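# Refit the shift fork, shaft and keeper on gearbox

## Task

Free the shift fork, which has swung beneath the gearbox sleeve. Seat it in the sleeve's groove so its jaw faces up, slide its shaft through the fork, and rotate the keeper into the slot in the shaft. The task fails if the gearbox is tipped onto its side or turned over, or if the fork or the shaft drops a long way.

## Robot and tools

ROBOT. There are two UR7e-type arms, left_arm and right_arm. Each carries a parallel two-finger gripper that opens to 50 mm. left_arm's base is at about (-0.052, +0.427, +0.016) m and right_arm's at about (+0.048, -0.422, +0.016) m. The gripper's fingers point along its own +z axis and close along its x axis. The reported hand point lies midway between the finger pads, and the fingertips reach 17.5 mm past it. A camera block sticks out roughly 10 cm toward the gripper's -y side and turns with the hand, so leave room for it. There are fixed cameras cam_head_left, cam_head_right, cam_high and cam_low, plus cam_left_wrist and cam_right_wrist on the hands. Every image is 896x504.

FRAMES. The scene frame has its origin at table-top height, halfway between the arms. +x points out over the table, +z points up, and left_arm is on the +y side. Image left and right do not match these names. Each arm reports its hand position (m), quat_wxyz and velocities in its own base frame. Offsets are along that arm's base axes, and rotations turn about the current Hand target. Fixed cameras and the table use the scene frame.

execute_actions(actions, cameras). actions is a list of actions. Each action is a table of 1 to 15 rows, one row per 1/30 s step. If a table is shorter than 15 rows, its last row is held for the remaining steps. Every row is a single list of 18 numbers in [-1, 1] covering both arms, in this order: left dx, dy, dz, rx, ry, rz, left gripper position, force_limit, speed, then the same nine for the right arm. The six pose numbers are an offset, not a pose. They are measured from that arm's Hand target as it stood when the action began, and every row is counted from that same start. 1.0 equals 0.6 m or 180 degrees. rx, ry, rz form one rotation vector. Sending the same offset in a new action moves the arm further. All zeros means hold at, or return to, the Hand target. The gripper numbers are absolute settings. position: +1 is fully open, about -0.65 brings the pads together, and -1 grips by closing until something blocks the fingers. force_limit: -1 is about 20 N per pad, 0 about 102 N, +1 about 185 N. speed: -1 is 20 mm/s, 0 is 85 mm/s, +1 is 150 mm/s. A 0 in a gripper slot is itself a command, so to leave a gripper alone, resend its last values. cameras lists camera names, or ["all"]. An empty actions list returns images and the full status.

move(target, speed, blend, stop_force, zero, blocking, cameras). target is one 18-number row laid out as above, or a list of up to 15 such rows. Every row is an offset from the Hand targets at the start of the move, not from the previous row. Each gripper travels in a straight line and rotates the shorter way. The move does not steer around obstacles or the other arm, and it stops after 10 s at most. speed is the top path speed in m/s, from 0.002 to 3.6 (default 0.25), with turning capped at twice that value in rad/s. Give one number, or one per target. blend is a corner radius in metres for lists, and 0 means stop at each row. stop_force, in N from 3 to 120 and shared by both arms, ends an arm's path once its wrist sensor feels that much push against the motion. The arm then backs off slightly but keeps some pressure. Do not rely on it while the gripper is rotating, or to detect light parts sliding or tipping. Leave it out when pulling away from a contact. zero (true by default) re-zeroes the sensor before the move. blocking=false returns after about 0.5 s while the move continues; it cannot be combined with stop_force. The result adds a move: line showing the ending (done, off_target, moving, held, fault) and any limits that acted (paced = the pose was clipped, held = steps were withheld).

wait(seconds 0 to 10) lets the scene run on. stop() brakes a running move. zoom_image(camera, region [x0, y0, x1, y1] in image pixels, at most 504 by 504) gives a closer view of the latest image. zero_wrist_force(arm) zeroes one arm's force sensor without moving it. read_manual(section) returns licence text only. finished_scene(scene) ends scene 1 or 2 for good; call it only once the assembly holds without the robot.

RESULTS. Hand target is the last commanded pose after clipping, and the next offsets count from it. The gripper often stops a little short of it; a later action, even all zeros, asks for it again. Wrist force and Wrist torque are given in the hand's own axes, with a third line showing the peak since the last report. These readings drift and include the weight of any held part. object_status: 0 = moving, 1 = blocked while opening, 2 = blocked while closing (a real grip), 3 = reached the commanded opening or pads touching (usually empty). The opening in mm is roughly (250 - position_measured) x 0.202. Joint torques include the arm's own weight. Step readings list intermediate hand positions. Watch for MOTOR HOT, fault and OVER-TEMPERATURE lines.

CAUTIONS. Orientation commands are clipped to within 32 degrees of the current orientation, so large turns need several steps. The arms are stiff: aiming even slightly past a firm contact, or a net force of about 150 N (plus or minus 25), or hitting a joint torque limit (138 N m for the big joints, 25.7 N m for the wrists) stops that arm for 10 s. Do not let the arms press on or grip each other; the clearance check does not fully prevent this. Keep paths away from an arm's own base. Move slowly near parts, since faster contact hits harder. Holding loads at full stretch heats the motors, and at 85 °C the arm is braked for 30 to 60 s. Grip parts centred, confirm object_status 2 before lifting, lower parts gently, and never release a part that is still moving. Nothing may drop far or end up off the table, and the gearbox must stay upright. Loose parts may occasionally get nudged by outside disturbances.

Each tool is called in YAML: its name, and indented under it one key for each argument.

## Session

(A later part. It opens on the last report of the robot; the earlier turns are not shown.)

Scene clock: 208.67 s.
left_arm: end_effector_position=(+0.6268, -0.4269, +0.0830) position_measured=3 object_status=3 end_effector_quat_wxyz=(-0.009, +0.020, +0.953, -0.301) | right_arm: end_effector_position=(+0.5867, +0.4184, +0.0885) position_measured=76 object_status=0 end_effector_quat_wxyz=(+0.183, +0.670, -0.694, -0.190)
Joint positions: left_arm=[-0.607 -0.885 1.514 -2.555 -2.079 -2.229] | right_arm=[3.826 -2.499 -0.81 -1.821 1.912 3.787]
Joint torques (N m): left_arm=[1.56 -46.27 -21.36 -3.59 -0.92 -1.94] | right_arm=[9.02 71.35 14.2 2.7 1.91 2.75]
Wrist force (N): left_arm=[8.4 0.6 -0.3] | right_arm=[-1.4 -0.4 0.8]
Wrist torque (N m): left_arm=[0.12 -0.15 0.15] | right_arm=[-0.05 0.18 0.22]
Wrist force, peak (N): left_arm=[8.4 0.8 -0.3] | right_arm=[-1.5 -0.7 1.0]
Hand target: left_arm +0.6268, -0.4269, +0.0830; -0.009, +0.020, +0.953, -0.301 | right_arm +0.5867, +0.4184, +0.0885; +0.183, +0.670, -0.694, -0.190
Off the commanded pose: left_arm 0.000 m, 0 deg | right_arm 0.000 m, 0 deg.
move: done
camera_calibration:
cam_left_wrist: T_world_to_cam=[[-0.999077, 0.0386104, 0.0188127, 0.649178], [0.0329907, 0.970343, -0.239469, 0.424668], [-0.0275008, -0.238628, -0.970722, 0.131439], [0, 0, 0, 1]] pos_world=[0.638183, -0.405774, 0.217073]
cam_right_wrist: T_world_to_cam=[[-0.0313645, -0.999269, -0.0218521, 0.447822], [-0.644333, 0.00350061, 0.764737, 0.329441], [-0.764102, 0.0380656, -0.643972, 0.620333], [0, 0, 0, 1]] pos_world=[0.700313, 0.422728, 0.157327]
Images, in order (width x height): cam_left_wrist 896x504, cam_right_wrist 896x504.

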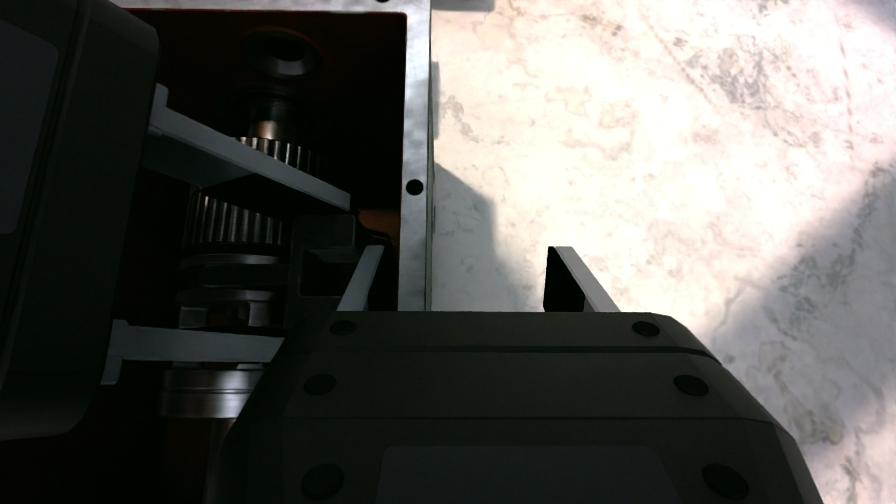

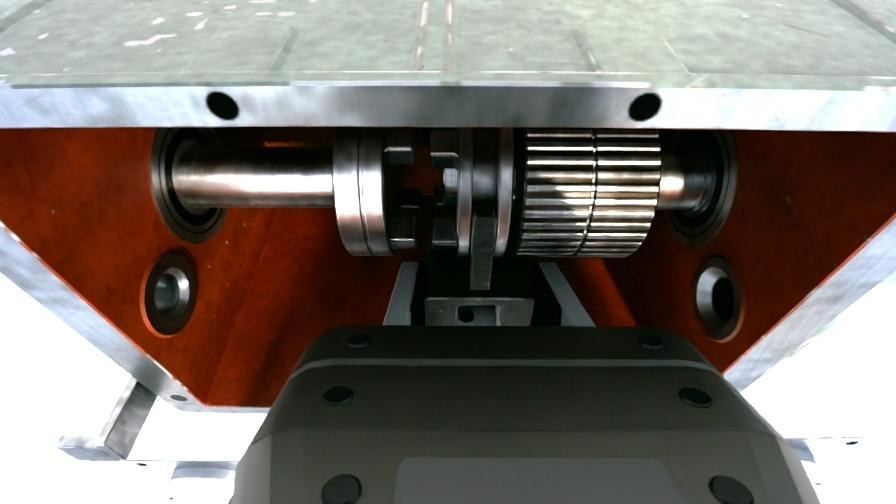

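wait:
  seconds: 0.7
  cameras: ["cam_left_wrist","cam_right_wrist"]

Scene clock: 209.40 s.
left_arm: end_effector_position=(+0.6268, -0.4269, +0.0830) position_measured=3 object_status=3 end_effector_quat_wxyz=(-0.009, +0.020, +0.953, -0.301) | right_arm: end_effector_position=(+0.5867, +0.4184, +0.0885) position_measured=76 object_status=2 end_effector_quat_wxyz=(+0.183, +0.670, -0.694, -0.190)
Joint positions: left_arm=[-0.607 -0.885 1.514 -2.555 -2.079 -2.229] | right_arm=[3.826 -2.499 -0.81 -1.821 1.912 3.787]
Joint torques (N m): left_arm=[2.03 -45.06 -22.24 -3.57 -1.2 -1.86] | right_arm=[7.29 70.38 14.77 2.74 2.21 2.32]
Wrist force (N): left_arm=[8.4 1.0 -0.2] | right_arm=[-1.2 -0.3 0.8]
Wrist torque (N m): left_arm=[0.17 -0.14 0.14] | right_arm=[-0.02 0.16 0.22]
Wrist force, peak (N): left_arm=[8.8 0.7 -0.7] | right_arm=[-1.3 -0.6 1.0]
Hand target: left_arm +0.6268, -0.4269, +0.0830; -0.009, +0.020, +0.953, -0.301 | right_arm +0.5867, +0.4184, +0.0885; +0.183, +0.670, -0.694, -0.190
Tool commands: left_gripper/position=+1.0 left_gripper/force_limit=-0.5 left_gripper/speed=+0.5 right_gripper/position=-1.0 right_gripper/force_limit=-0.5 right_gripper/speed=-1.0
Off the commanded pose: left_arm 0.000 m, 0 deg | right_arm 0.000 m, 0 deg.
wait: 0.70 s; at rest by 0.13 s
camera_calibration:
cam_left_wrist: T_world_to_cam=[[-0.999077, 0.0386104, 0.0188127, 0.649178], [0.0329907, 0.970343, -0.239469, 0.424668], [-0.0275008, -0.238628, -0.970722, 0.131439], [0, 0, 0, 1]] pos_world=[0.638183, -0.405774, 0.217073]
cam_right_wrist: T_world_to_cam=[[-0.0313645, -0.999269, -0.0218521, 0.447822], [-0.644333, 0.00350061, 0.764737, 0.329441], [-0.764102, 0.0380656, -0.643972, 0.620333], [0, 0, 0, 1]] pos_world=[0.700313, 0.422728, 0.157327]
Images, in order (width x height): cam_left_wrist 896x504, cam_right_wrist 896x504.

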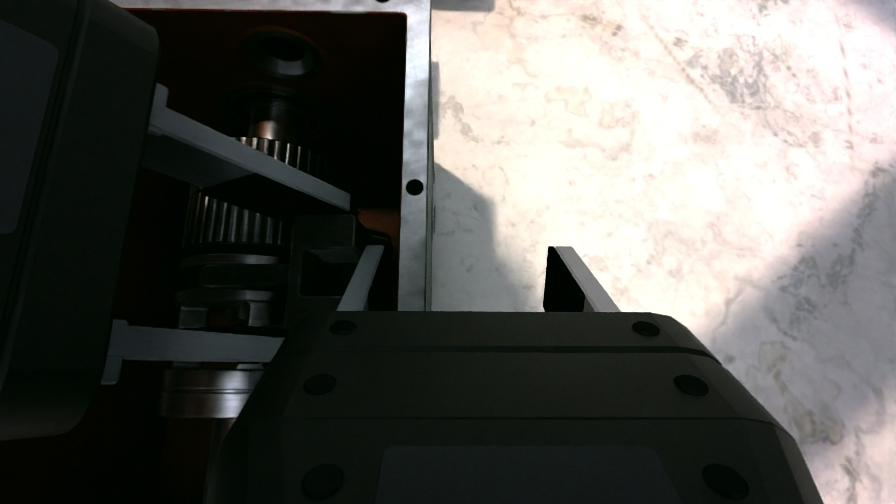

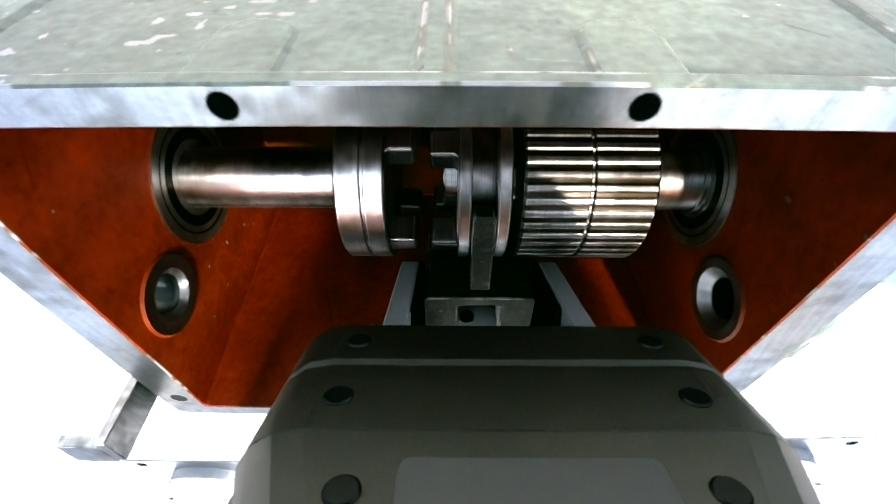

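move:
  target:
    - [0,0.0192,0.0273,0,0,0,1,-0.5,0.5, 0,0,0,0,0,0,-1,-0.5,-1]
    - [0.006,0.0192,0.0273,0,0,0,1,-0.5,0.5, 0.012,-0.0004,0.0048,0.0017,0.0556,0,-1,-0.5,-1]
  speed: [0.06,0.04]
  blend: [0.002,0]
  cameras: ["cam_left_wrist","cam_right_wrist"]

Scene clock: 213.33 s.
left_arm: end_effector_position=(+0.6304, -0.4154, +0.0994) position_measured=3 object_status=3 end_effector_quat_wxyz=(-0.009, +0.020, +0.953, -0.301) | right_arm: end_effector_position=(+0.5939, +0.4182, +0.0913) position_measured=76 object_status=2 end_effector_quat_wxyz=(+0.241, +0.652, -0.675, -0.249)
Joint positions: left_arm=[-0.59 -0.911 1.509 -2.514 -2.085 -2.21] | right_arm=[3.792 -2.683 -0.478 -2.137 1.994 3.697]
Joint torques (N m): left_arm=[9.27 -39.83 -29.48 -2.29 -2.67 1.91] | right_arm=[-7.79 56.14 33.77 0.11 2.48 -2.65]
Wrist force (N): left_arm=[1.5 1.2 -0.2] | right_arm=[-0.9 -1.9 2.6]
Wrist torque (N m): left_arm=[0.15 -0.18 0.20] | right_arm=[-0.14 0.25 0.34]
Wrist force, peak (N): left_arm=[9.0 1.1 -0.3] | right_arm=[-1.7 -1.6 3.0]
Hand target: left_arm +0.6304, -0.4154, +0.0994; -0.009, +0.020, +0.953, -0.301 | right_arm +0.5939, +0.4182, +0.0913; +0.241, +0.652, -0.675, -0.249
Off the commanded pose: left_arm 0.000 m, 0 deg | right_arm 0.000 m, 0 deg.
move: done
camera_calibration:
cam_left_wrist: T_world_to_cam=[[-0.999077, 0.0386104, 0.0188127, 0.652022], [0.0329907, 0.970343, -0.239469, 0.417318], [-0.0275008, -0.238628, -0.970722, 0.150202], [0, 0, 0, 1]] pos_world=[0.641783, -0.394274, 0.233473]
cam_right_wrist: T_world_to_cam=[[-0.0351777, -0.999153, -0.0213446, 0.450104], [-0.501709, -0.00081556, 0.865036, 0.239727], [-0.864321, 0.0411387, -0.501255, 0.672861], [0, 0, 0, 1]] pos_world=[0.717675, 0.422238, 0.13951]
Images, in order (width x height): cam_left_wrist 896x504, cam_right_wrist 896x504.

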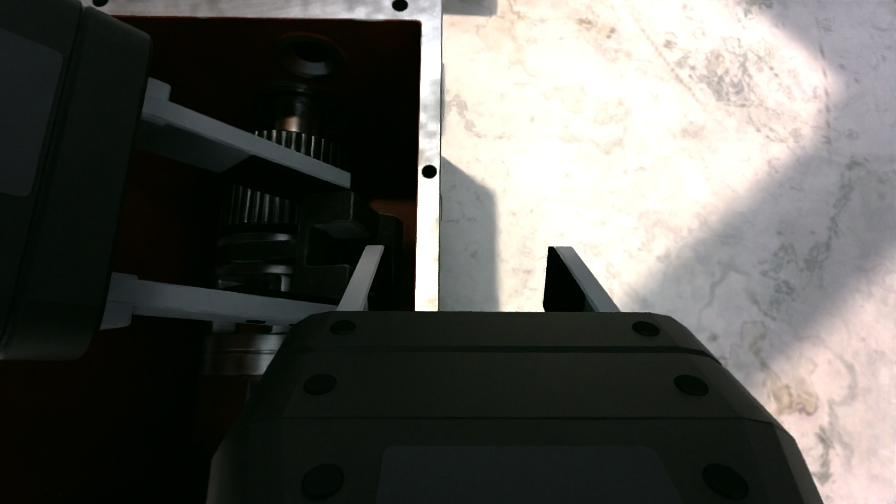

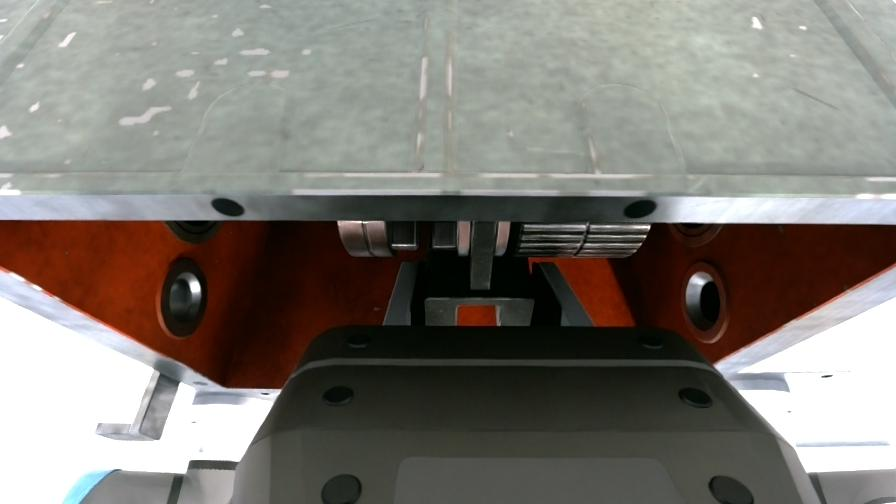

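move:
  target:
    - [-0.0025,-0.0187,-0.0223,0,0,0,1,-0.5,0.5, 0,0,0,0,0,0,-1,-0.5,-1]
  speed: 0.04
  stop_force: 10
  cameras: []

move:
  target:
    - [0.0167,0,0,0,0,0,1,-0.5,0.5, 0,0,0,0,0,0,-1,-0.5,-1]
  speed: 0.01
  stop_force: 6
  cameras: ["cam_left_wrist","cam_right_wrist"]

Scene clock: 215.07 s.
left_arm: end_effector_position=(+0.6292, -0.4240, +0.0892) position_measured=3 object_status=3 end_effector_quat_wxyz=(-0.009, +0.020, +0.953, -0.301) | right_arm: end_effector_position=(+0.5939, +0.4182, +0.0913) position_measured=76 object_status=2 end_effector_quat_wxyz=(+0.241, +0.652, -0.675, -0.249)
Joint positions: left_arm=[-0.602 -0.892 1.507 -2.538 -2.082 -2.222] | right_arm=[3.792 -2.683 -0.478 -2.137 1.994 3.697]
Joint torques (N m): left_arm=[8.96 -56.43 -12.61 -2.28 -2.63 1.94] | right_arm=[-6.02 75.24 30.9 1.85 -0.47 -2.3]
Wrist force (N): left_arm=[2.1 1.4 0.2] | right_arm=[-1.8 -2.2 2.7]
Wrist torque (N m): left_arm=[0.19 -0.27 0.19] | right_arm=[-0.10 0.22 0.32]
Wrist force, peak (N): left_arm=[9.4 -8.2 -12.7] | right_arm=[-1.5 2.6 11.0]
Hand target: left_arm +0.6292, -0.4240, +0.0892; -0.009, +0.020, +0.953, -0.301 (not the last commanded pose) | right_arm +0.5939, +0.4182, +0.0913; +0.241, +0.652, -0.675, -0.249
Off the commanded pose: left_arm 0.004 m, 0 deg | right_arm 0.000 m, 0 deg.
move: contact (left_arm)
No camera images: "cameras" was empty.

Scene clock: 216.30 s.
left_arm: end_effector_position=(+0.6300, -0.4240, +0.0892) position_measured=3 object_status=3 end_effector_quat_wxyz=(-0.009, +0.020, +0.953, -0.301) | right_arm: end_effector_position=(+0.5939, +0.4182, +0.0913) position_measured=76 object_status=2 end_effector_quat_wxyz=(+0.241, +0.652, -0.675, -0.249)
Joint positions: left_arm=[-0.601 -0.891 1.504 -2.536 -2.082 -2.222] | right_arm=[3.792 -2.683 -0.478 -2.137 1.994 3.697]
Joint torques (N m): left_arm=[-8.92 -56.97 -14.05 -6.06 0.46 -2.09] | right_arm=[-3.8 75.11 28.11 -0.61 2.82 -2.03]
Wrist force (N): left_arm=[6.0 2.2 -0.9] | right_arm=[-1.6 -6.4 1.0]
Wrist torque (N m): left_arm=[0.22 -0.08 0.13] | right_arm=[-0.14 0.18 0.34]
Wrist force, peak (N): left_arm=[15.6 0.8 -1.9] | right_arm=[-1.6 -7.5 -0.2]
Hand target: left_arm +0.6300, -0.4240, +0.0892; -0.009, +0.020, +0.953, -0.301 (not the last commanded pose) | right_arm +0.5939, +0.4182, +0.0913; +0.241, +0.652, -0.675, -0.249
Off the commanded pose: left_arm 0.009 m, 0 deg | right_arm 0.000 m, 0 deg.
move: contact (left_arm)
camera_calibration:
cam_left_wrist: T_world_to_cam=[[-0.999071, 0.0387371, 0.018876, 0.652276], [0.0330932, 0.970292, -0.239662, 0.42309], [-0.0275991, -0.238815, -0.970673, 0.13824], [0, 0, 0, 1]] pos_world=[0.641484, -0.402774, 0.223272]
cam_right_wrist: T_world_to_cam=[[-0.0351815, -0.999153, -0.0213419, 0.450108], [-0.501634, -0.00081491, 0.86508, 0.239804], [-0.864364, 0.0411407, -0.501181, 0.672917], [0, 0, 0, 1]] pos_world=[0.717774, 0.422238, 0.13941]
Images, in order (width x height): cam_left_wrist 896x504, cam_right_wrist 896x504.

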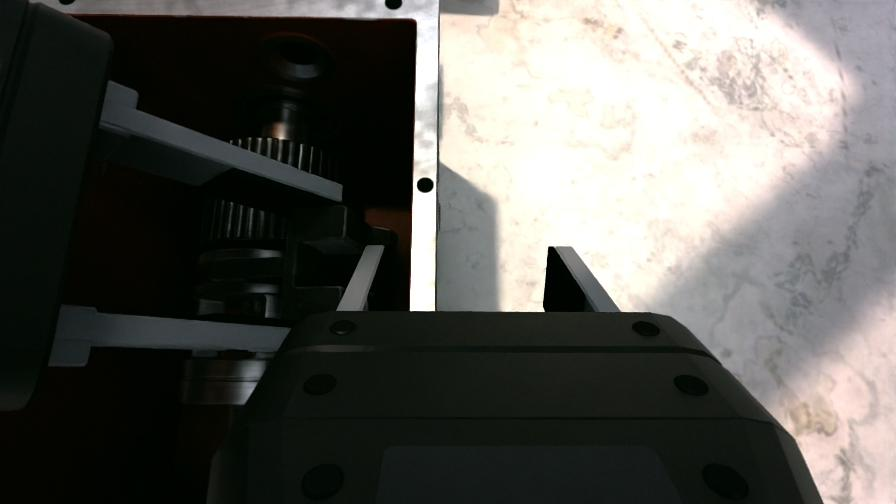

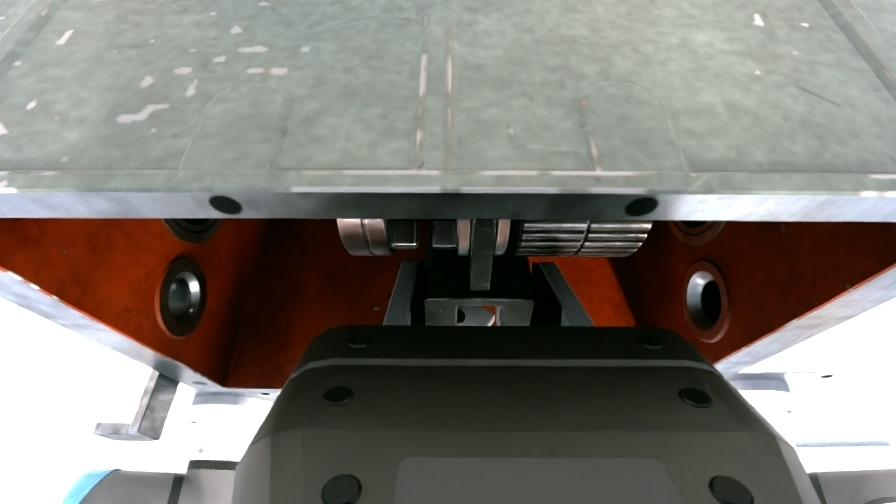

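zoom_image:
  camera: "cam_left_wrist"
  region: [240, 140, 450, 320]

Scaled by 2.400 from the camera's 896x504 image, which has a finer 1280x720 frame.

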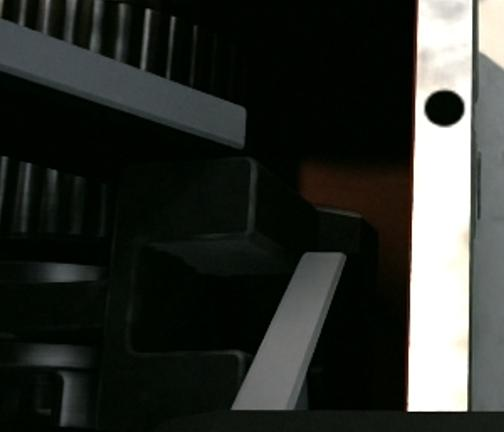

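move:
  target:
    - [0,0.0287,0.041,0,0,0,1,-0.5,0.5, 0,0,0,0,0,0,-1,-0.5,-1]
    - [0,0.20,0.12,0,0,0,1,-0.5,0.5, -0.0077,0.0002,0.0035,-0.0034,-0.1111,0,-1,-0.5,-1]
  speed: [0.08,0.12]
  blend: [0.005,0]
  cameras: ["cam_left_wrist","cam_right_wrist"]

Scene clock: 220.30 s.
left_arm: end_effector_position=(+0.6300, -0.3040, +0.1612) position_measured=3 object_status=3 end_effector_quat_wxyz=(-0.009, +0.020, +0.953, -0.301) | right_arm: end_effector_position=(+0.5893, +0.4183, +0.0934) position_measured=76 object_status=2 end_effector_quat_wxyz=(+0.123, +0.684, -0.708, -0.129)
Joint positions: left_arm=[-0.444 -1.074 1.576 -2.335 -2.13 -2.047] | right_arm=[3.857 -2.382 -0.998 -1.599 1.813 3.859]
Joint torques (N m): left_arm=[9.23 -51.27 -13.52 -2.39 -2.79 1.93] | right_arm=[7.05 66.88 16.2 4.24 -2.08 2.54]
Wrist force (N): left_arm=[0.7 1.4 -1.4] | right_arm=[-1.4 5.0 0.7]
Wrist torque (N m): left_arm=[0.15 -0.04 0.16] | right_arm=[-0.04 0.19 0.25]
Wrist force, peak (N): left_arm=[6.4 2.5 -0.6] | right_arm=[-1.6 -4.6 5.6]
Hand target: left_arm +0.6300, -0.3040, +0.1612; -0.009, +0.020, +0.953, -0.301 | right_arm +0.5893, +0.4183, +0.0934; +0.123, +0.684, -0.708, -0.129
Off the commanded pose: left_arm 0.000 m, 0 deg | right_arm 0.000 m, 0 deg.
move: done
camera_calibration:
cam_left_wrist: T_world_to_cam=[[-0.999071, 0.0387364, 0.0188723, 0.646273], [0.0330907, 0.970269, -0.239757, 0.32403], [-0.0275985, -0.238909, -0.97065, 0.236728], [0, 0, 0, 1]] pos_world=[0.641484, -0.282874, 0.295272]
cam_right_wrist: T_world_to_cam=[[-0.0275318, -0.999386, -0.0216758, 0.445757], [-0.767182, 0.00722373, 0.641389, 0.409613], [-0.640838, 0.0342878, -0.76691, 0.565985], [0, 0, 0, 1]] pos_world=[0.689225, 0.423118, 0.181]
Images, in order (width x height): cam_left_wrist 896x504, cam_right_wrist 896x504.

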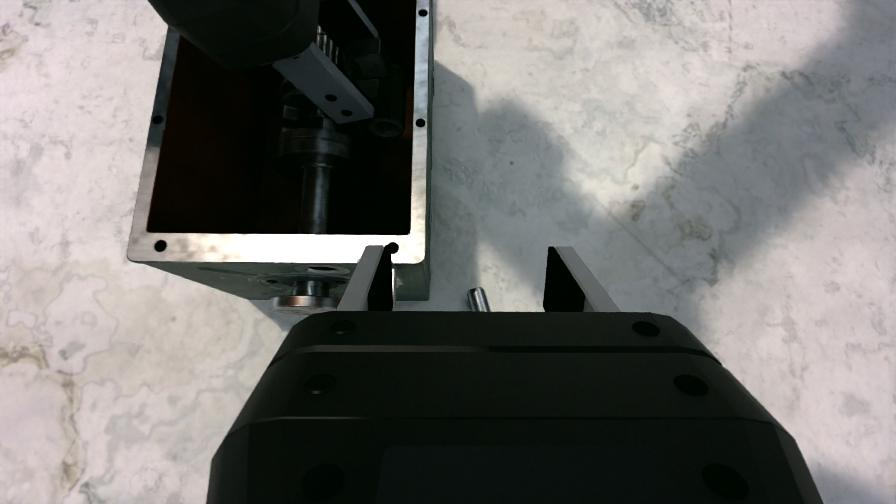

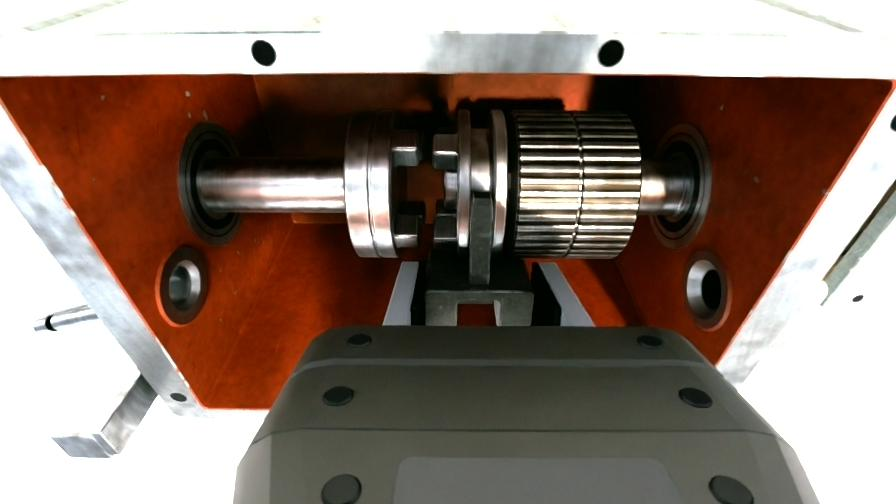

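zoom_image:
  camera: "cam_right_wrist"
  region: [380, 160, 590, 335]

zoom_image:
  camera: "cam_left_wrist"
  region: [250, 20, 440, 180]

Scaled by 2.400 from the camera's 896x504 image, which has a finer 1280x720 frame.

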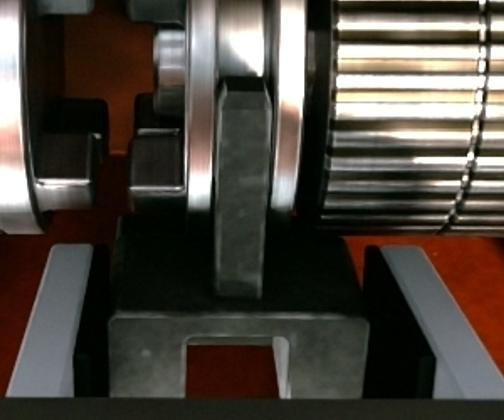

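Scaled by 2.653 from the camera's 896x504 image, which has a finer 1280x720 frame.

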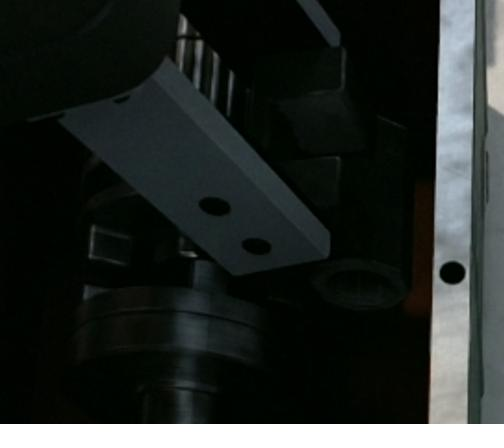

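move:
  target:
    - [0,0,0,0,0,0,1,-0.5,0.5, -0.0085,0.0003,-0.0005,-0.0034,-0.1111,0,-1,-0.5,-1]
  speed: 0.1
  cameras: ["cam_left_wrist","cam_right_wrist"]

Scene clock: 223.10 s.
left_arm: end_effector_position=(+0.6300, -0.3040, +0.1612) position_measured=3 object_status=3 end_effector_quat_wxyz=(-0.009, +0.020, +0.953, -0.301) | right_arm: end_effector_position=(+0.5842, +0.4185, +0.0932) position_measured=76 object_status=2 end_effector_quat_wxyz=(+0.002, +0.695, -0.719, -0.004)
Joint positions: left_arm=[-0.444 -1.074 1.576 -2.335 -2.13 -2.047] | right_arm=[3.947 -2.193 -1.355 -1.169 1.579 3.98]
Joint torques (N m): left_arm=[8.34 -50.9 -14.45 -2.14 -2.87 1.92] | right_arm=[4.98 54.57 12.66 5.12 -3.24 2.56]
Wrist force (N): left_arm=[1.4 1.3 -1.4] | right_arm=[1.7 11.4 -9.3]
Wrist torque (N m): left_arm=[0.14 -0.16 0.17] | right_arm=[0.13 0.27 0.15]
Wrist force, peak (N): left_arm=[1.4 1.5 -1.4] | right_arm=[1.7 11.4 -9.3]
Hand target: left_arm +0.6300, -0.3040, +0.1612; -0.009, +0.020, +0.953, -0.301 | right_arm +0.5842, +0.4185, +0.0931; +0.002, +0.695, -0.719, -0.004
Off the commanded pose: left_arm 0.000 m, 0 deg | right_arm 0.000 m, 0 deg.
move: done
camera_calibration:
cam_left_wrist: T_world_to_cam=[[-0.999071, 0.0387364, 0.0188723, 0.646269], [0.0330907, 0.970269, -0.239757, 0.323933], [-0.0275985, -0.238909, -0.97065, 0.236752], [0, 0, 0, 1]] pos_world=[0.641484, -0.282774, 0.295272]
cam_right_wrist: T_world_to_cam=[[-0.0203717, -0.999605, -0.0193444, 0.441391], [-0.940245, 0.0125771, 0.340267, 0.532787], [-0.339889, 0.0251203, -0.94013, 0.406589], [0, 0, 0, 1]] pos_world=[0.648137, 0.424302, 0.209495]
Images, in order (width x height): cam_left_wrist 896x504, cam_right_wrist 896x504.

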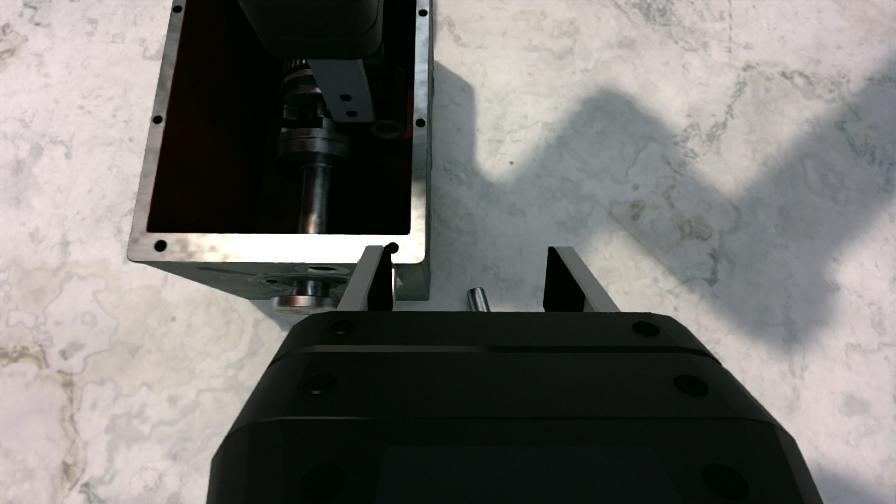

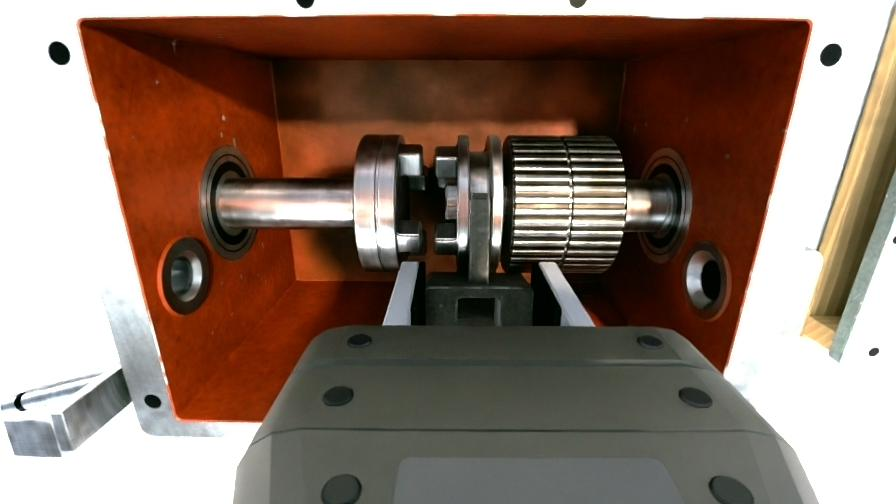

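move:
  target:
    - [0,0,0,0,0,0,1,-0.5,0.5, 0.0134,-0.0004,0.0055,0.0017,0.0556,0,-1,-0.5,-1]
    - [0,0,0,0,0,0,1,-0.5,0.5, 0.0277,-0.0009,0.0085,0.0034,0.1111,0,-1,-0.5,-1]
  speed: 0.1
  blend: [0.003,0]
  cameras: ["cam_left_wrist","cam_right_wrist"]

Scene clock: 225.63 s.
left_arm: end_effector_position=(+0.6300, -0.3040, +0.1612) position_measured=3 object_status=3 end_effector_quat_wxyz=(-0.009, +0.020, +0.953, -0.301) | right_arm: end_effector_position=(+0.6008, +0.4179, +0.0982) position_measured=76 object_status=2 end_effector_quat_wxyz=(+0.123, +0.684, -0.708, -0.129)
Joint positions: left_arm=[-0.444 -1.074 1.576 -2.335 -2.13 -2.047] | right_arm=[3.848 -2.406 -0.941 -1.634 1.81 3.849]
Joint torques (N m): left_arm=[8.89 -50.59 -15.54 -2.14 -2.71 1.92] | right_arm=[-10.24 40.84 31.64 2.55 0.64 -2.63]
Wrist force (N): left_arm=[1.3 1.1 -1.4] | right_arm=[1.3 10.5 -6.9]
Wrist torque (N m): left_arm=[0.10 -0.12 0.16] | right_arm=[0.04 0.17 0.29]
Wrist force, peak (N): left_arm=[1.2 1.7 -1.3] | right_arm=[4.1 17.6 -12.9]
Hand target: left_arm +0.6300, -0.3040, +0.1612; -0.009, +0.020, +0.953, -0.301 | right_arm +0.6008, +0.4179, +0.0982; +0.123, +0.684, -0.708, -0.129
Off the commanded pose: left_arm 0.000 m, 0 deg | right_arm 0.000 m, 0 deg.
move: done
camera_calibration:
cam_left_wrist: T_world_to_cam=[[-0.999071, 0.0387364, 0.0188723, 0.646269], [0.0330907, 0.970269, -0.239757, 0.323933], [-0.0275985, -0.238909, -0.97065, 0.236752], [0, 0, 0, 1]] pos_world=[0.641484, -0.282774, 0.295272]
cam_right_wrist: T_world_to_cam=[[-0.0276053, -0.999385, -0.0216159, 0.445816], [-0.76727, 0.00732332, 0.641283, 0.415463], [-0.64073, 0.034288, -0.767, 0.576914], [0, 0, 0, 1]] pos_world=[0.700725, 0.422718, 0.1857]
Images, in order (width x height): cam_left_wrist 896x504, cam_right_wrist 896x504.

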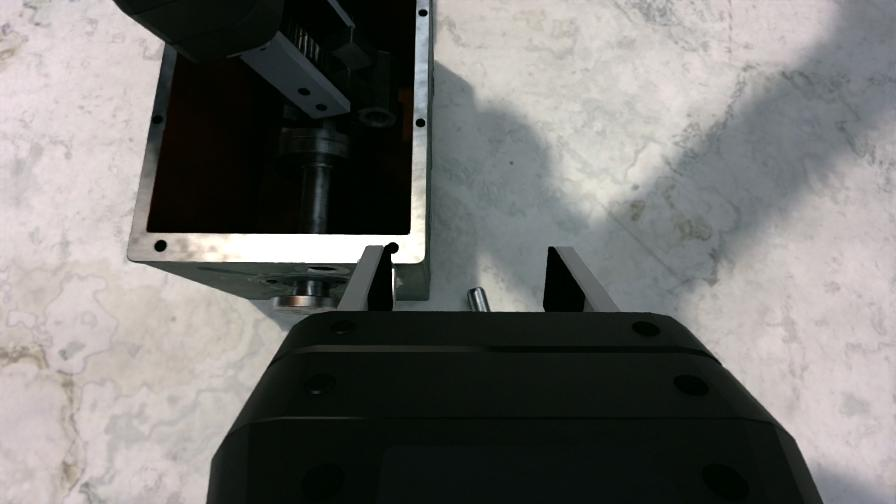

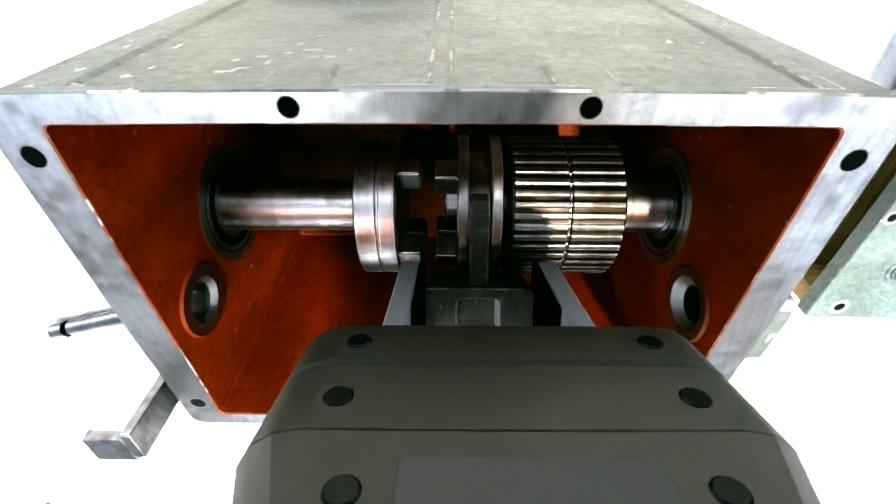

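move:
  target:
    - [0,0,0,0,0,0,1,-0.5,0.5, 0.0134,-0.0004,0.0023,0.0017,0.0556,0,-1,-0.5,-1]
    - [0,0,0,0,0,0,1,-0.5,0.5, 0.0282,-0.0009,0.0003,0.0034,0.1111,0,-1,-0.5,-1]
  speed: 0.1
  blend: [0.003,0]
  cameras: ["cam_left_wrist","cam_right_wrist"]

Scene clock: 229.43 s.
left_arm: end_effector_position=(+0.6300, -0.3040, +0.1612) position_measured=3 object_status=3 end_effector_quat_wxyz=(-0.009, +0.020, +0.953, -0.301) | right_arm: end_effector_position=(+0.6174, +0.4172, +0.0983) position_measured=76 object_status=2 end_effector_quat_wxyz=(+0.240, +0.652, -0.675, -0.249)
Joint positions: left_arm=[-0.444 -1.074 1.576 -2.335 -2.13 -2.047] | right_arm=[3.775 -2.848 -0.126 -2.327 1.985 3.682]
Joint torques (N m): left_arm=[8.91 -50.2 -16.77 -2.22 -2.69 1.89] | right_arm=[-7.56 59.66 31.5 -0.19 2.18 -2.51]
Wrist force (N): left_arm=[0.8 1.3 -1.2] | right_arm=[-2.3 -1.9 2.7]
Wrist torque (N m): left_arm=[0.14 -0.06 0.16] | right_arm=[-0.02 0.30 0.32]
Wrist force, peak (N): left_arm=[1.5 1.5 -1.5] | right_arm=[-3.2 13.6 -9.5]
Hand target: left_arm +0.6300, -0.3040, +0.1612; -0.009, +0.020, +0.953, -0.301 | right_arm +0.6177, +0.4174, +0.0984; +0.241, +0.652, -0.675, -0.249
Off the commanded pose: left_arm 0.000 m, 0 deg | right_arm 0.000 m, 0 deg.
move: done
camera_calibration:
cam_left_wrist: T_world_to_cam=[[-0.999071, 0.0387364, 0.0188723, 0.646269], [0.0330907, 0.970269, -0.239757, 0.323933], [-0.0275985, -0.238909, -0.97065, 0.236752], [0, 0, 0, 1]] pos_world=[0.641484, -0.282774, 0.295272]
cam_right_wrist: T_world_to_cam=[[-0.0360597, -0.999098, -0.0224067, 0.450774], [-0.503162, -0.00122092, 0.864191, 0.246661], [-0.863439, 0.0424367, -0.502664, 0.695836], [0, 0, 0, 1]] pos_world=[0.741177, 0.421139, 0.14671]
Images, in order (width x height): cam_left_wrist 896x504, cam_right_wrist 896x504.

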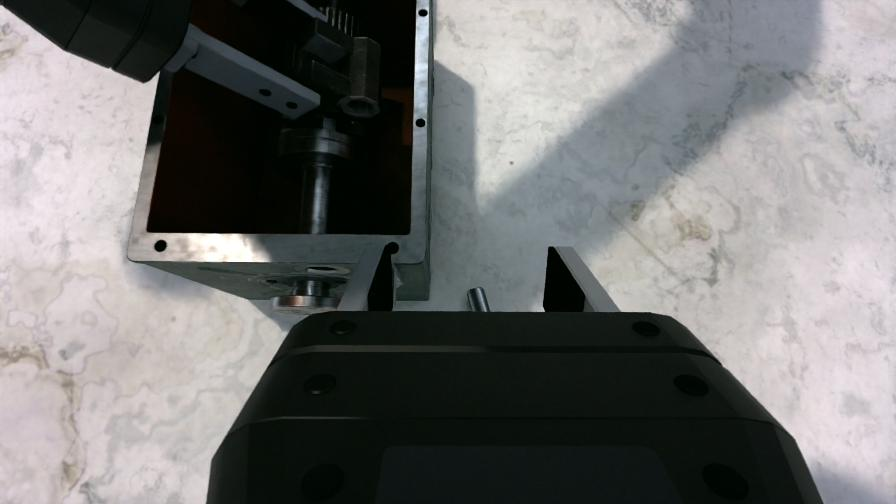

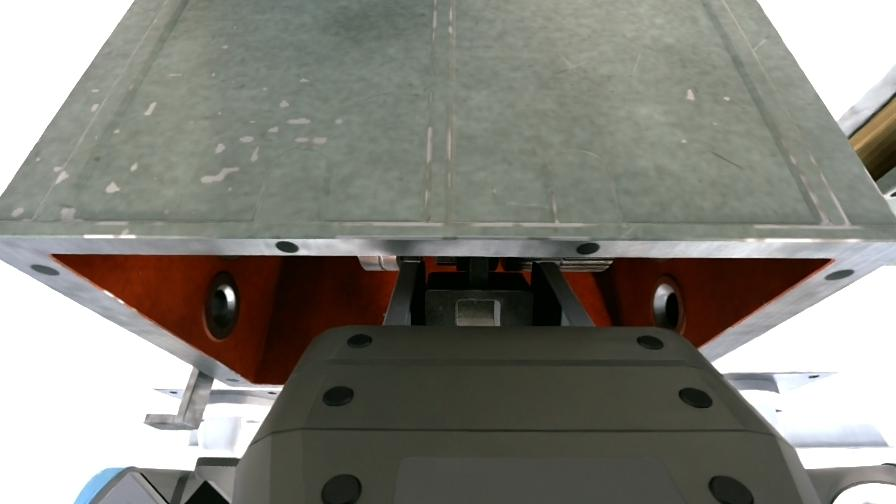

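move:
  target:
    - [0,0,0,0,0,0,1,-0.5,0.5, -0.0098,0.0003,0.0065,-0.0052,-0.1667,0,-1,-0.5,-1]
  speed: 0.1
  cameras: ["cam_left_wrist","cam_right_wrist"]

Scene clock: 233.53 s.
left_arm: end_effector_position=(+0.6300, -0.3040, +0.1612) position_measured=3 object_status=3 end_effector_quat_wxyz=(-0.009, +0.020, +0.953, -0.301) | right_arm: end_effector_position=(+0.6118, +0.4176, +0.1023) position_measured=76 object_status=2 end_effector_quat_wxyz=(+0.063, +0.692, -0.716, -0.066)
Joint positions: left_arm=[-0.444 -1.074 1.576 -2.335 -2.13 -2.047] | right_arm=[3.876 -2.323 -1.084 -1.438 1.699 3.901]
Joint torques (N m): left_arm=[8.97 -49.93 -18.58 -2.2 -2.68 1.89] | right_arm=[8.34 60.91 13.18 3.95 -2.15 2.53]
Wrist force (N): left_arm=[1.4 1.3 -1.3] | right_arm=[-1.0 4.1 -4.5]
Wrist torque (N m): left_arm=[0.13 -0.14 0.16] | right_arm=[0.03 0.33 0.19]
Wrist force, peak (N): left_arm=[1.2 1.7 -1.5] | right_arm=[-3.2 -2.3 6.4]
Hand target: left_arm +0.6300, -0.3040, +0.1612; -0.009, +0.020, +0.953, -0.301 | right_arm +0.6118, +0.4176, +0.1023; +0.063, +0.692, -0.716, -0.066
Off the commanded pose: left_arm 0.000 m, 0 deg | right_arm 0.000 m, 0 deg.
move: done
camera_calibration:
cam_left_wrist: T_world_to_cam=[[-0.999071, 0.0387364, 0.0188723, 0.646269], [0.0330907, 0.970269, -0.239757, 0.323933], [-0.0275985, -0.238909, -0.97065, 0.236752], [0, 0, 0, 1]] pos_world=[0.641484, -0.282774, 0.295272]
cam_right_wrist: T_world_to_cam=[[-0.0239456, -0.999503, -0.0205063, 0.443562], [-0.866984, 0.010549, 0.498224, 0.495548], [-0.49776, 0.0297089, -0.866806, 0.511792], [0, 0, 0, 1]] pos_world=[0.695003, 0.422909, 0.205826]
Images, in order (width x height): cam_left_wrist 896x504, cam_right_wrist 896x504.

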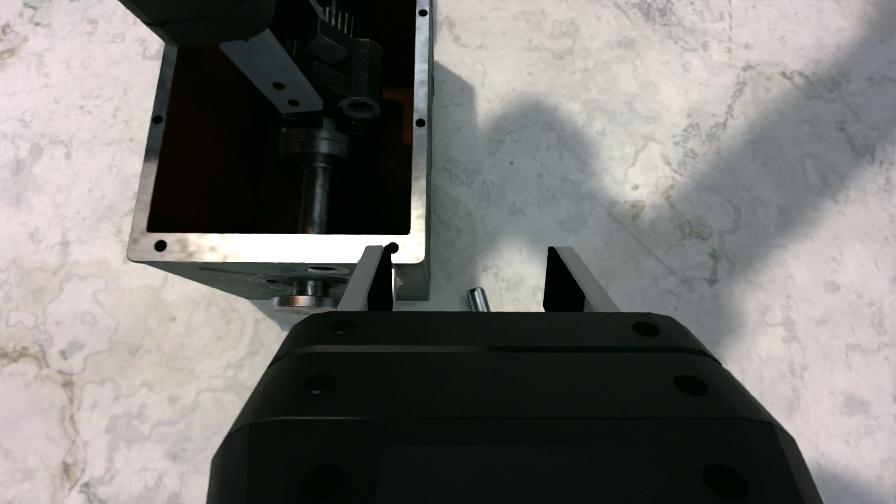

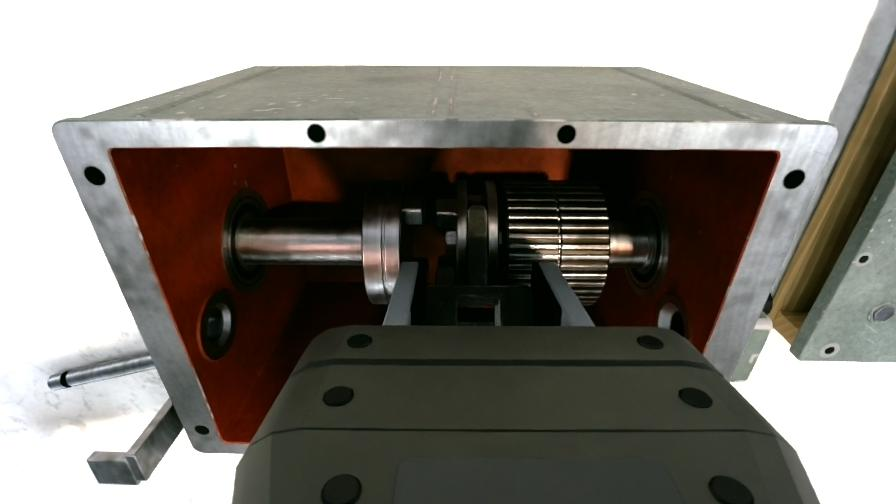

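move:
  target:
    - [0,0,0,0,0,0,1,-0.5,0.5, -0.0118,0.0004,0.0010,-0.0052,-0.1667,0,-1,-0.5,-1]
  speed: 0.1
  cameras: ["cam_left_wrist","cam_right_wrist"]

Scene clock: 236.70 s.
left_arm: end_effector_position=(+0.6300, -0.3040, +0.1612) position_measured=3 object_status=3 end_effector_quat_wxyz=(-0.009, +0.020, +0.953, -0.301) | right_arm: end_effector_position=(+0.6048, +0.4178, +0.1029) position_measured=76 object_status=2 end_effector_quat_wxyz=(-0.119, +0.685, -0.708, +0.121)
Joint positions: left_arm=[-0.444 -1.074 1.576 -2.335 -2.13 -2.047] | right_arm=[4.024 -2.113 -1.566 -0.819 1.305 4.028]
Joint torques (N m): left_arm=[8.7 -49.56 -19.83 -2.16 -2.61 1.94] | right_arm=[7.34 51.35 12.5 4.79 -2.1 2.71]
Wrist force (N): left_arm=[1.2 1.3 -1.2] | right_arm=[2.0 3.3 -9.3]
Wrist torque (N m): left_arm=[0.13 -0.12 0.16] | right_arm=[0.17 0.46 0.13]
Wrist force, peak (N): left_arm=[1.2 1.7 -1.6] | right_arm=[2.1 3.3 -9.6]
Hand target: left_arm +0.6300, -0.3040, +0.1612; -0.009, +0.020, +0.953, -0.301 | right_arm +0.6047, +0.4178, +0.1029; -0.119, +0.685, -0.708, +0.121
Off the commanded pose: left_arm 0.000 m, 0 deg | right_arm 0.000 m, 0 deg.
move: done
camera_calibration:
cam_left_wrist: T_world_to_cam=[[-0.999071, 0.0387364, 0.0188723, 0.646269], [0.0330907, 0.970269, -0.239757, 0.323933], [-0.0275985, -0.238909, -0.97065, 0.236752], [0, 0, 0, 1]] pos_world=[0.641484, -0.282774, 0.295272]
cam_right_wrist: T_world_to_cam=[[-0.0147065, -0.999791, -0.0141679, 0.437511], [-0.999889, 0.0147396, -0.00223875, 0.619237], [0.00244711, 0.0141334, -0.999897, 0.226476], [0, 0, 0, 1]] pos_world=[0.625049, 0.425092, 0.234037]
Images, in order (width x height): cam_left_wrist 896x504, cam_right_wrist 896x504.

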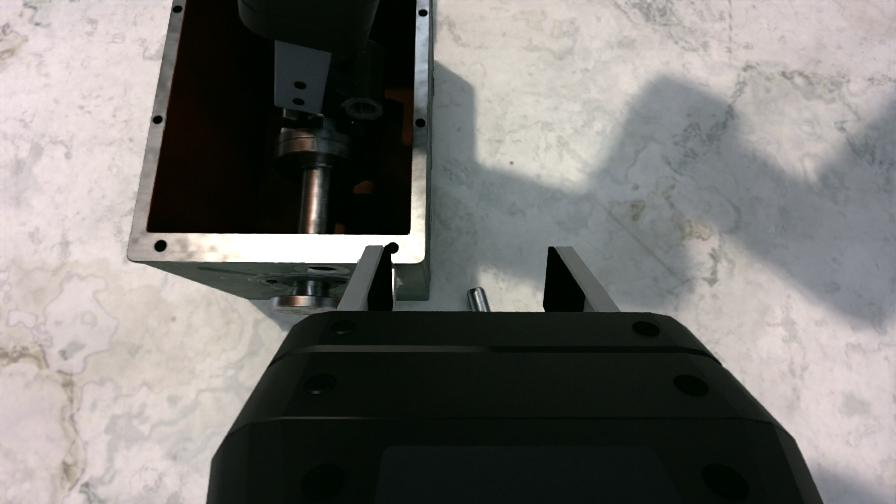

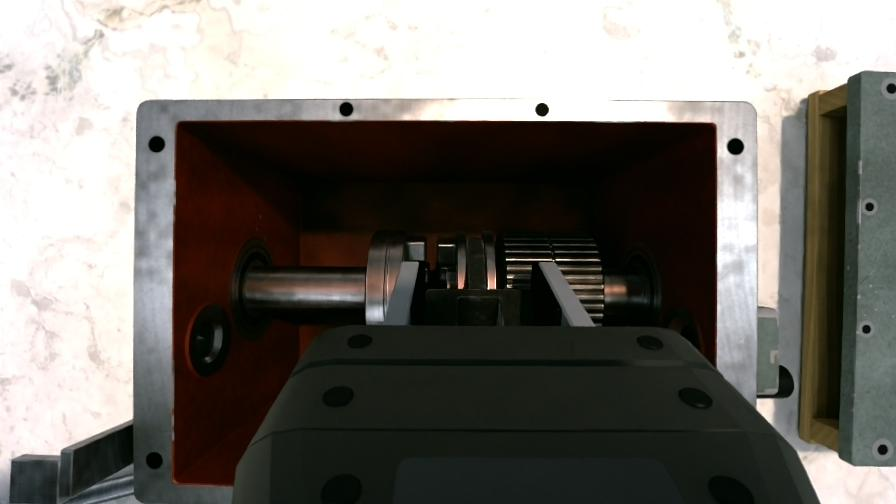

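move:
  target:
    - [0,0,0,0,0,0,1,-0.5,0.5, 0.0157,-0.0005,-0.0007,0.0017,0.0556,0,-1,-0.5,-1]
    - [0,0,0,0,0,0,1,-0.5,0.5, 0.0312,-0.0010,-0.0042,0.0034,0.1111,0,-1,-0.5,-1]
    - [0,0,0,0,0,0,1,-0.5,0.5, 0.0457,-0.0014,-0.0103,0.0052,0.1667,0,-1,-0.5,-1]
  speed: 0.1
  blend: [0.003,0.003,0]
  cameras: ["cam_left_wrist","cam_right_wrist","cam_head_left"]

Scene clock: 239.97 s.
left_arm: end_effector_position=(+0.6300, -0.3040, +0.1612) position_measured=3 object_status=3 end_effector_quat_wxyz=(-0.009, +0.020, +0.953, -0.301) | right_arm: end_effector_position=(+0.6322, +0.4170, +0.0967) position_measured=76 object_status=2 end_effector_quat_wxyz=(+0.063, +0.692, -0.716, -0.066)
Joint positions: left_arm=[-0.444 -1.074 1.576 -2.335 -2.13 -2.047] | right_arm=[3.858 -2.372 -1.011 -1.464 1.697 3.884]
Joint torques (N m): left_arm=[8.85 -48.77 -20.98 -2.19 -2.59 1.88] | right_arm=[-4.96 36.72 27.57 0.16 2.73 -2.58]
Wrist force (N): left_arm=[1.1 1.5 -0.9] | right_arm=[2.2 -2.4 -13.3]
Wrist torque (N m): left_arm=[0.17 -0.10 0.16] | right_arm=[0.02 0.29 0.23]
Wrist force, peak (N): left_arm=[1.3 1.5 -1.6] | right_arm=[3.5 -0.9 -21.9]
Hand target: left_arm +0.6300, -0.3040, +0.1612; -0.009, +0.020, +0.953, -0.301 | right_arm +0.6322, +0.4170, +0.0967; +0.063, +0.692, -0.716, -0.066
Off the commanded pose: left_arm 0.000 m, 0 deg | right_arm 0.000 m, 0 deg.
move: done
camera_calibration:
cam_left_wrist: T_world_to_cam=[[-0.999071, 0.0387364, 0.0188723, 0.646269], [0.0330907, 0.970269, -0.239757, 0.323933], [-0.0275985, -0.238909, -0.97065, 0.236752], [0, 0, 0, 1]] pos_world=[0.641484, -0.282774, 0.295272]
cam_right_wrist: T_world_to_cam=[[-0.0239437, -0.999503, -0.0205053, 0.443332], [-0.867009, 0.0105492, 0.498182, 0.51597], [-0.497718, 0.0297066, -0.86683, 0.517035], [0, 0, 0, 1]] pos_world=[0.715303, 0.422309, 0.200226]
Images, in order (width x height): cam_head_left 896x504, cam_left_wrist 896x504, cam_right_wrist 896x504.

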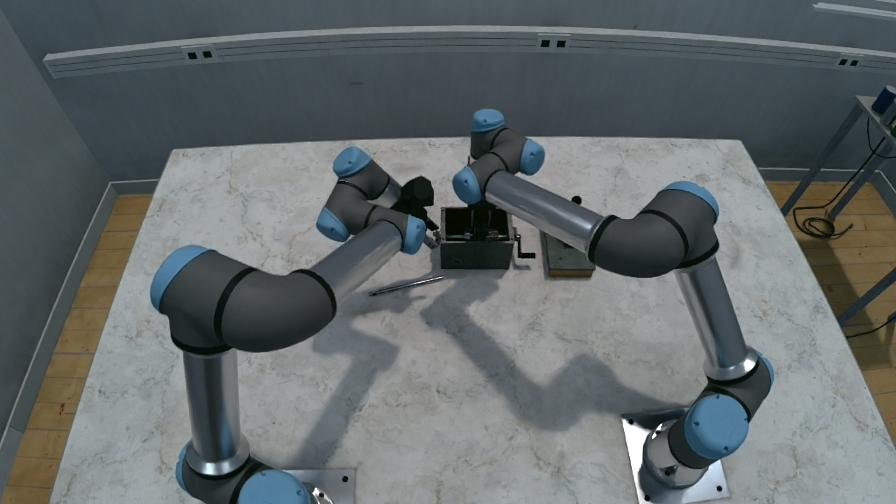

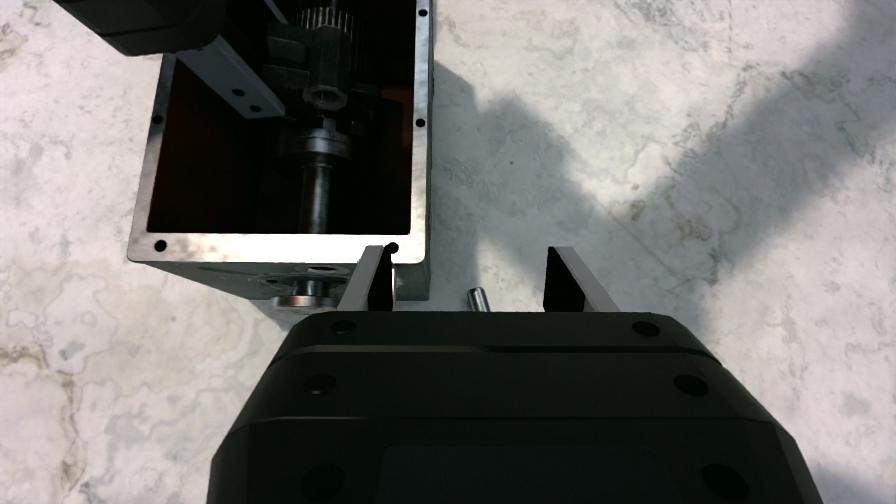

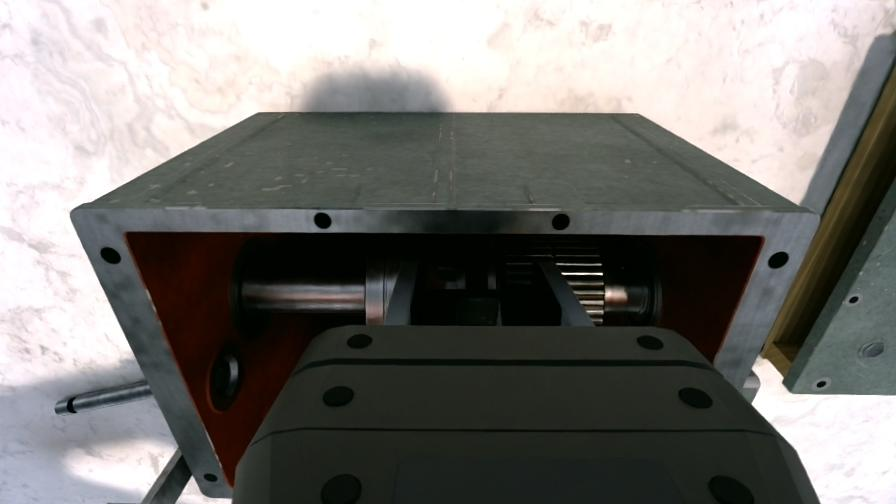

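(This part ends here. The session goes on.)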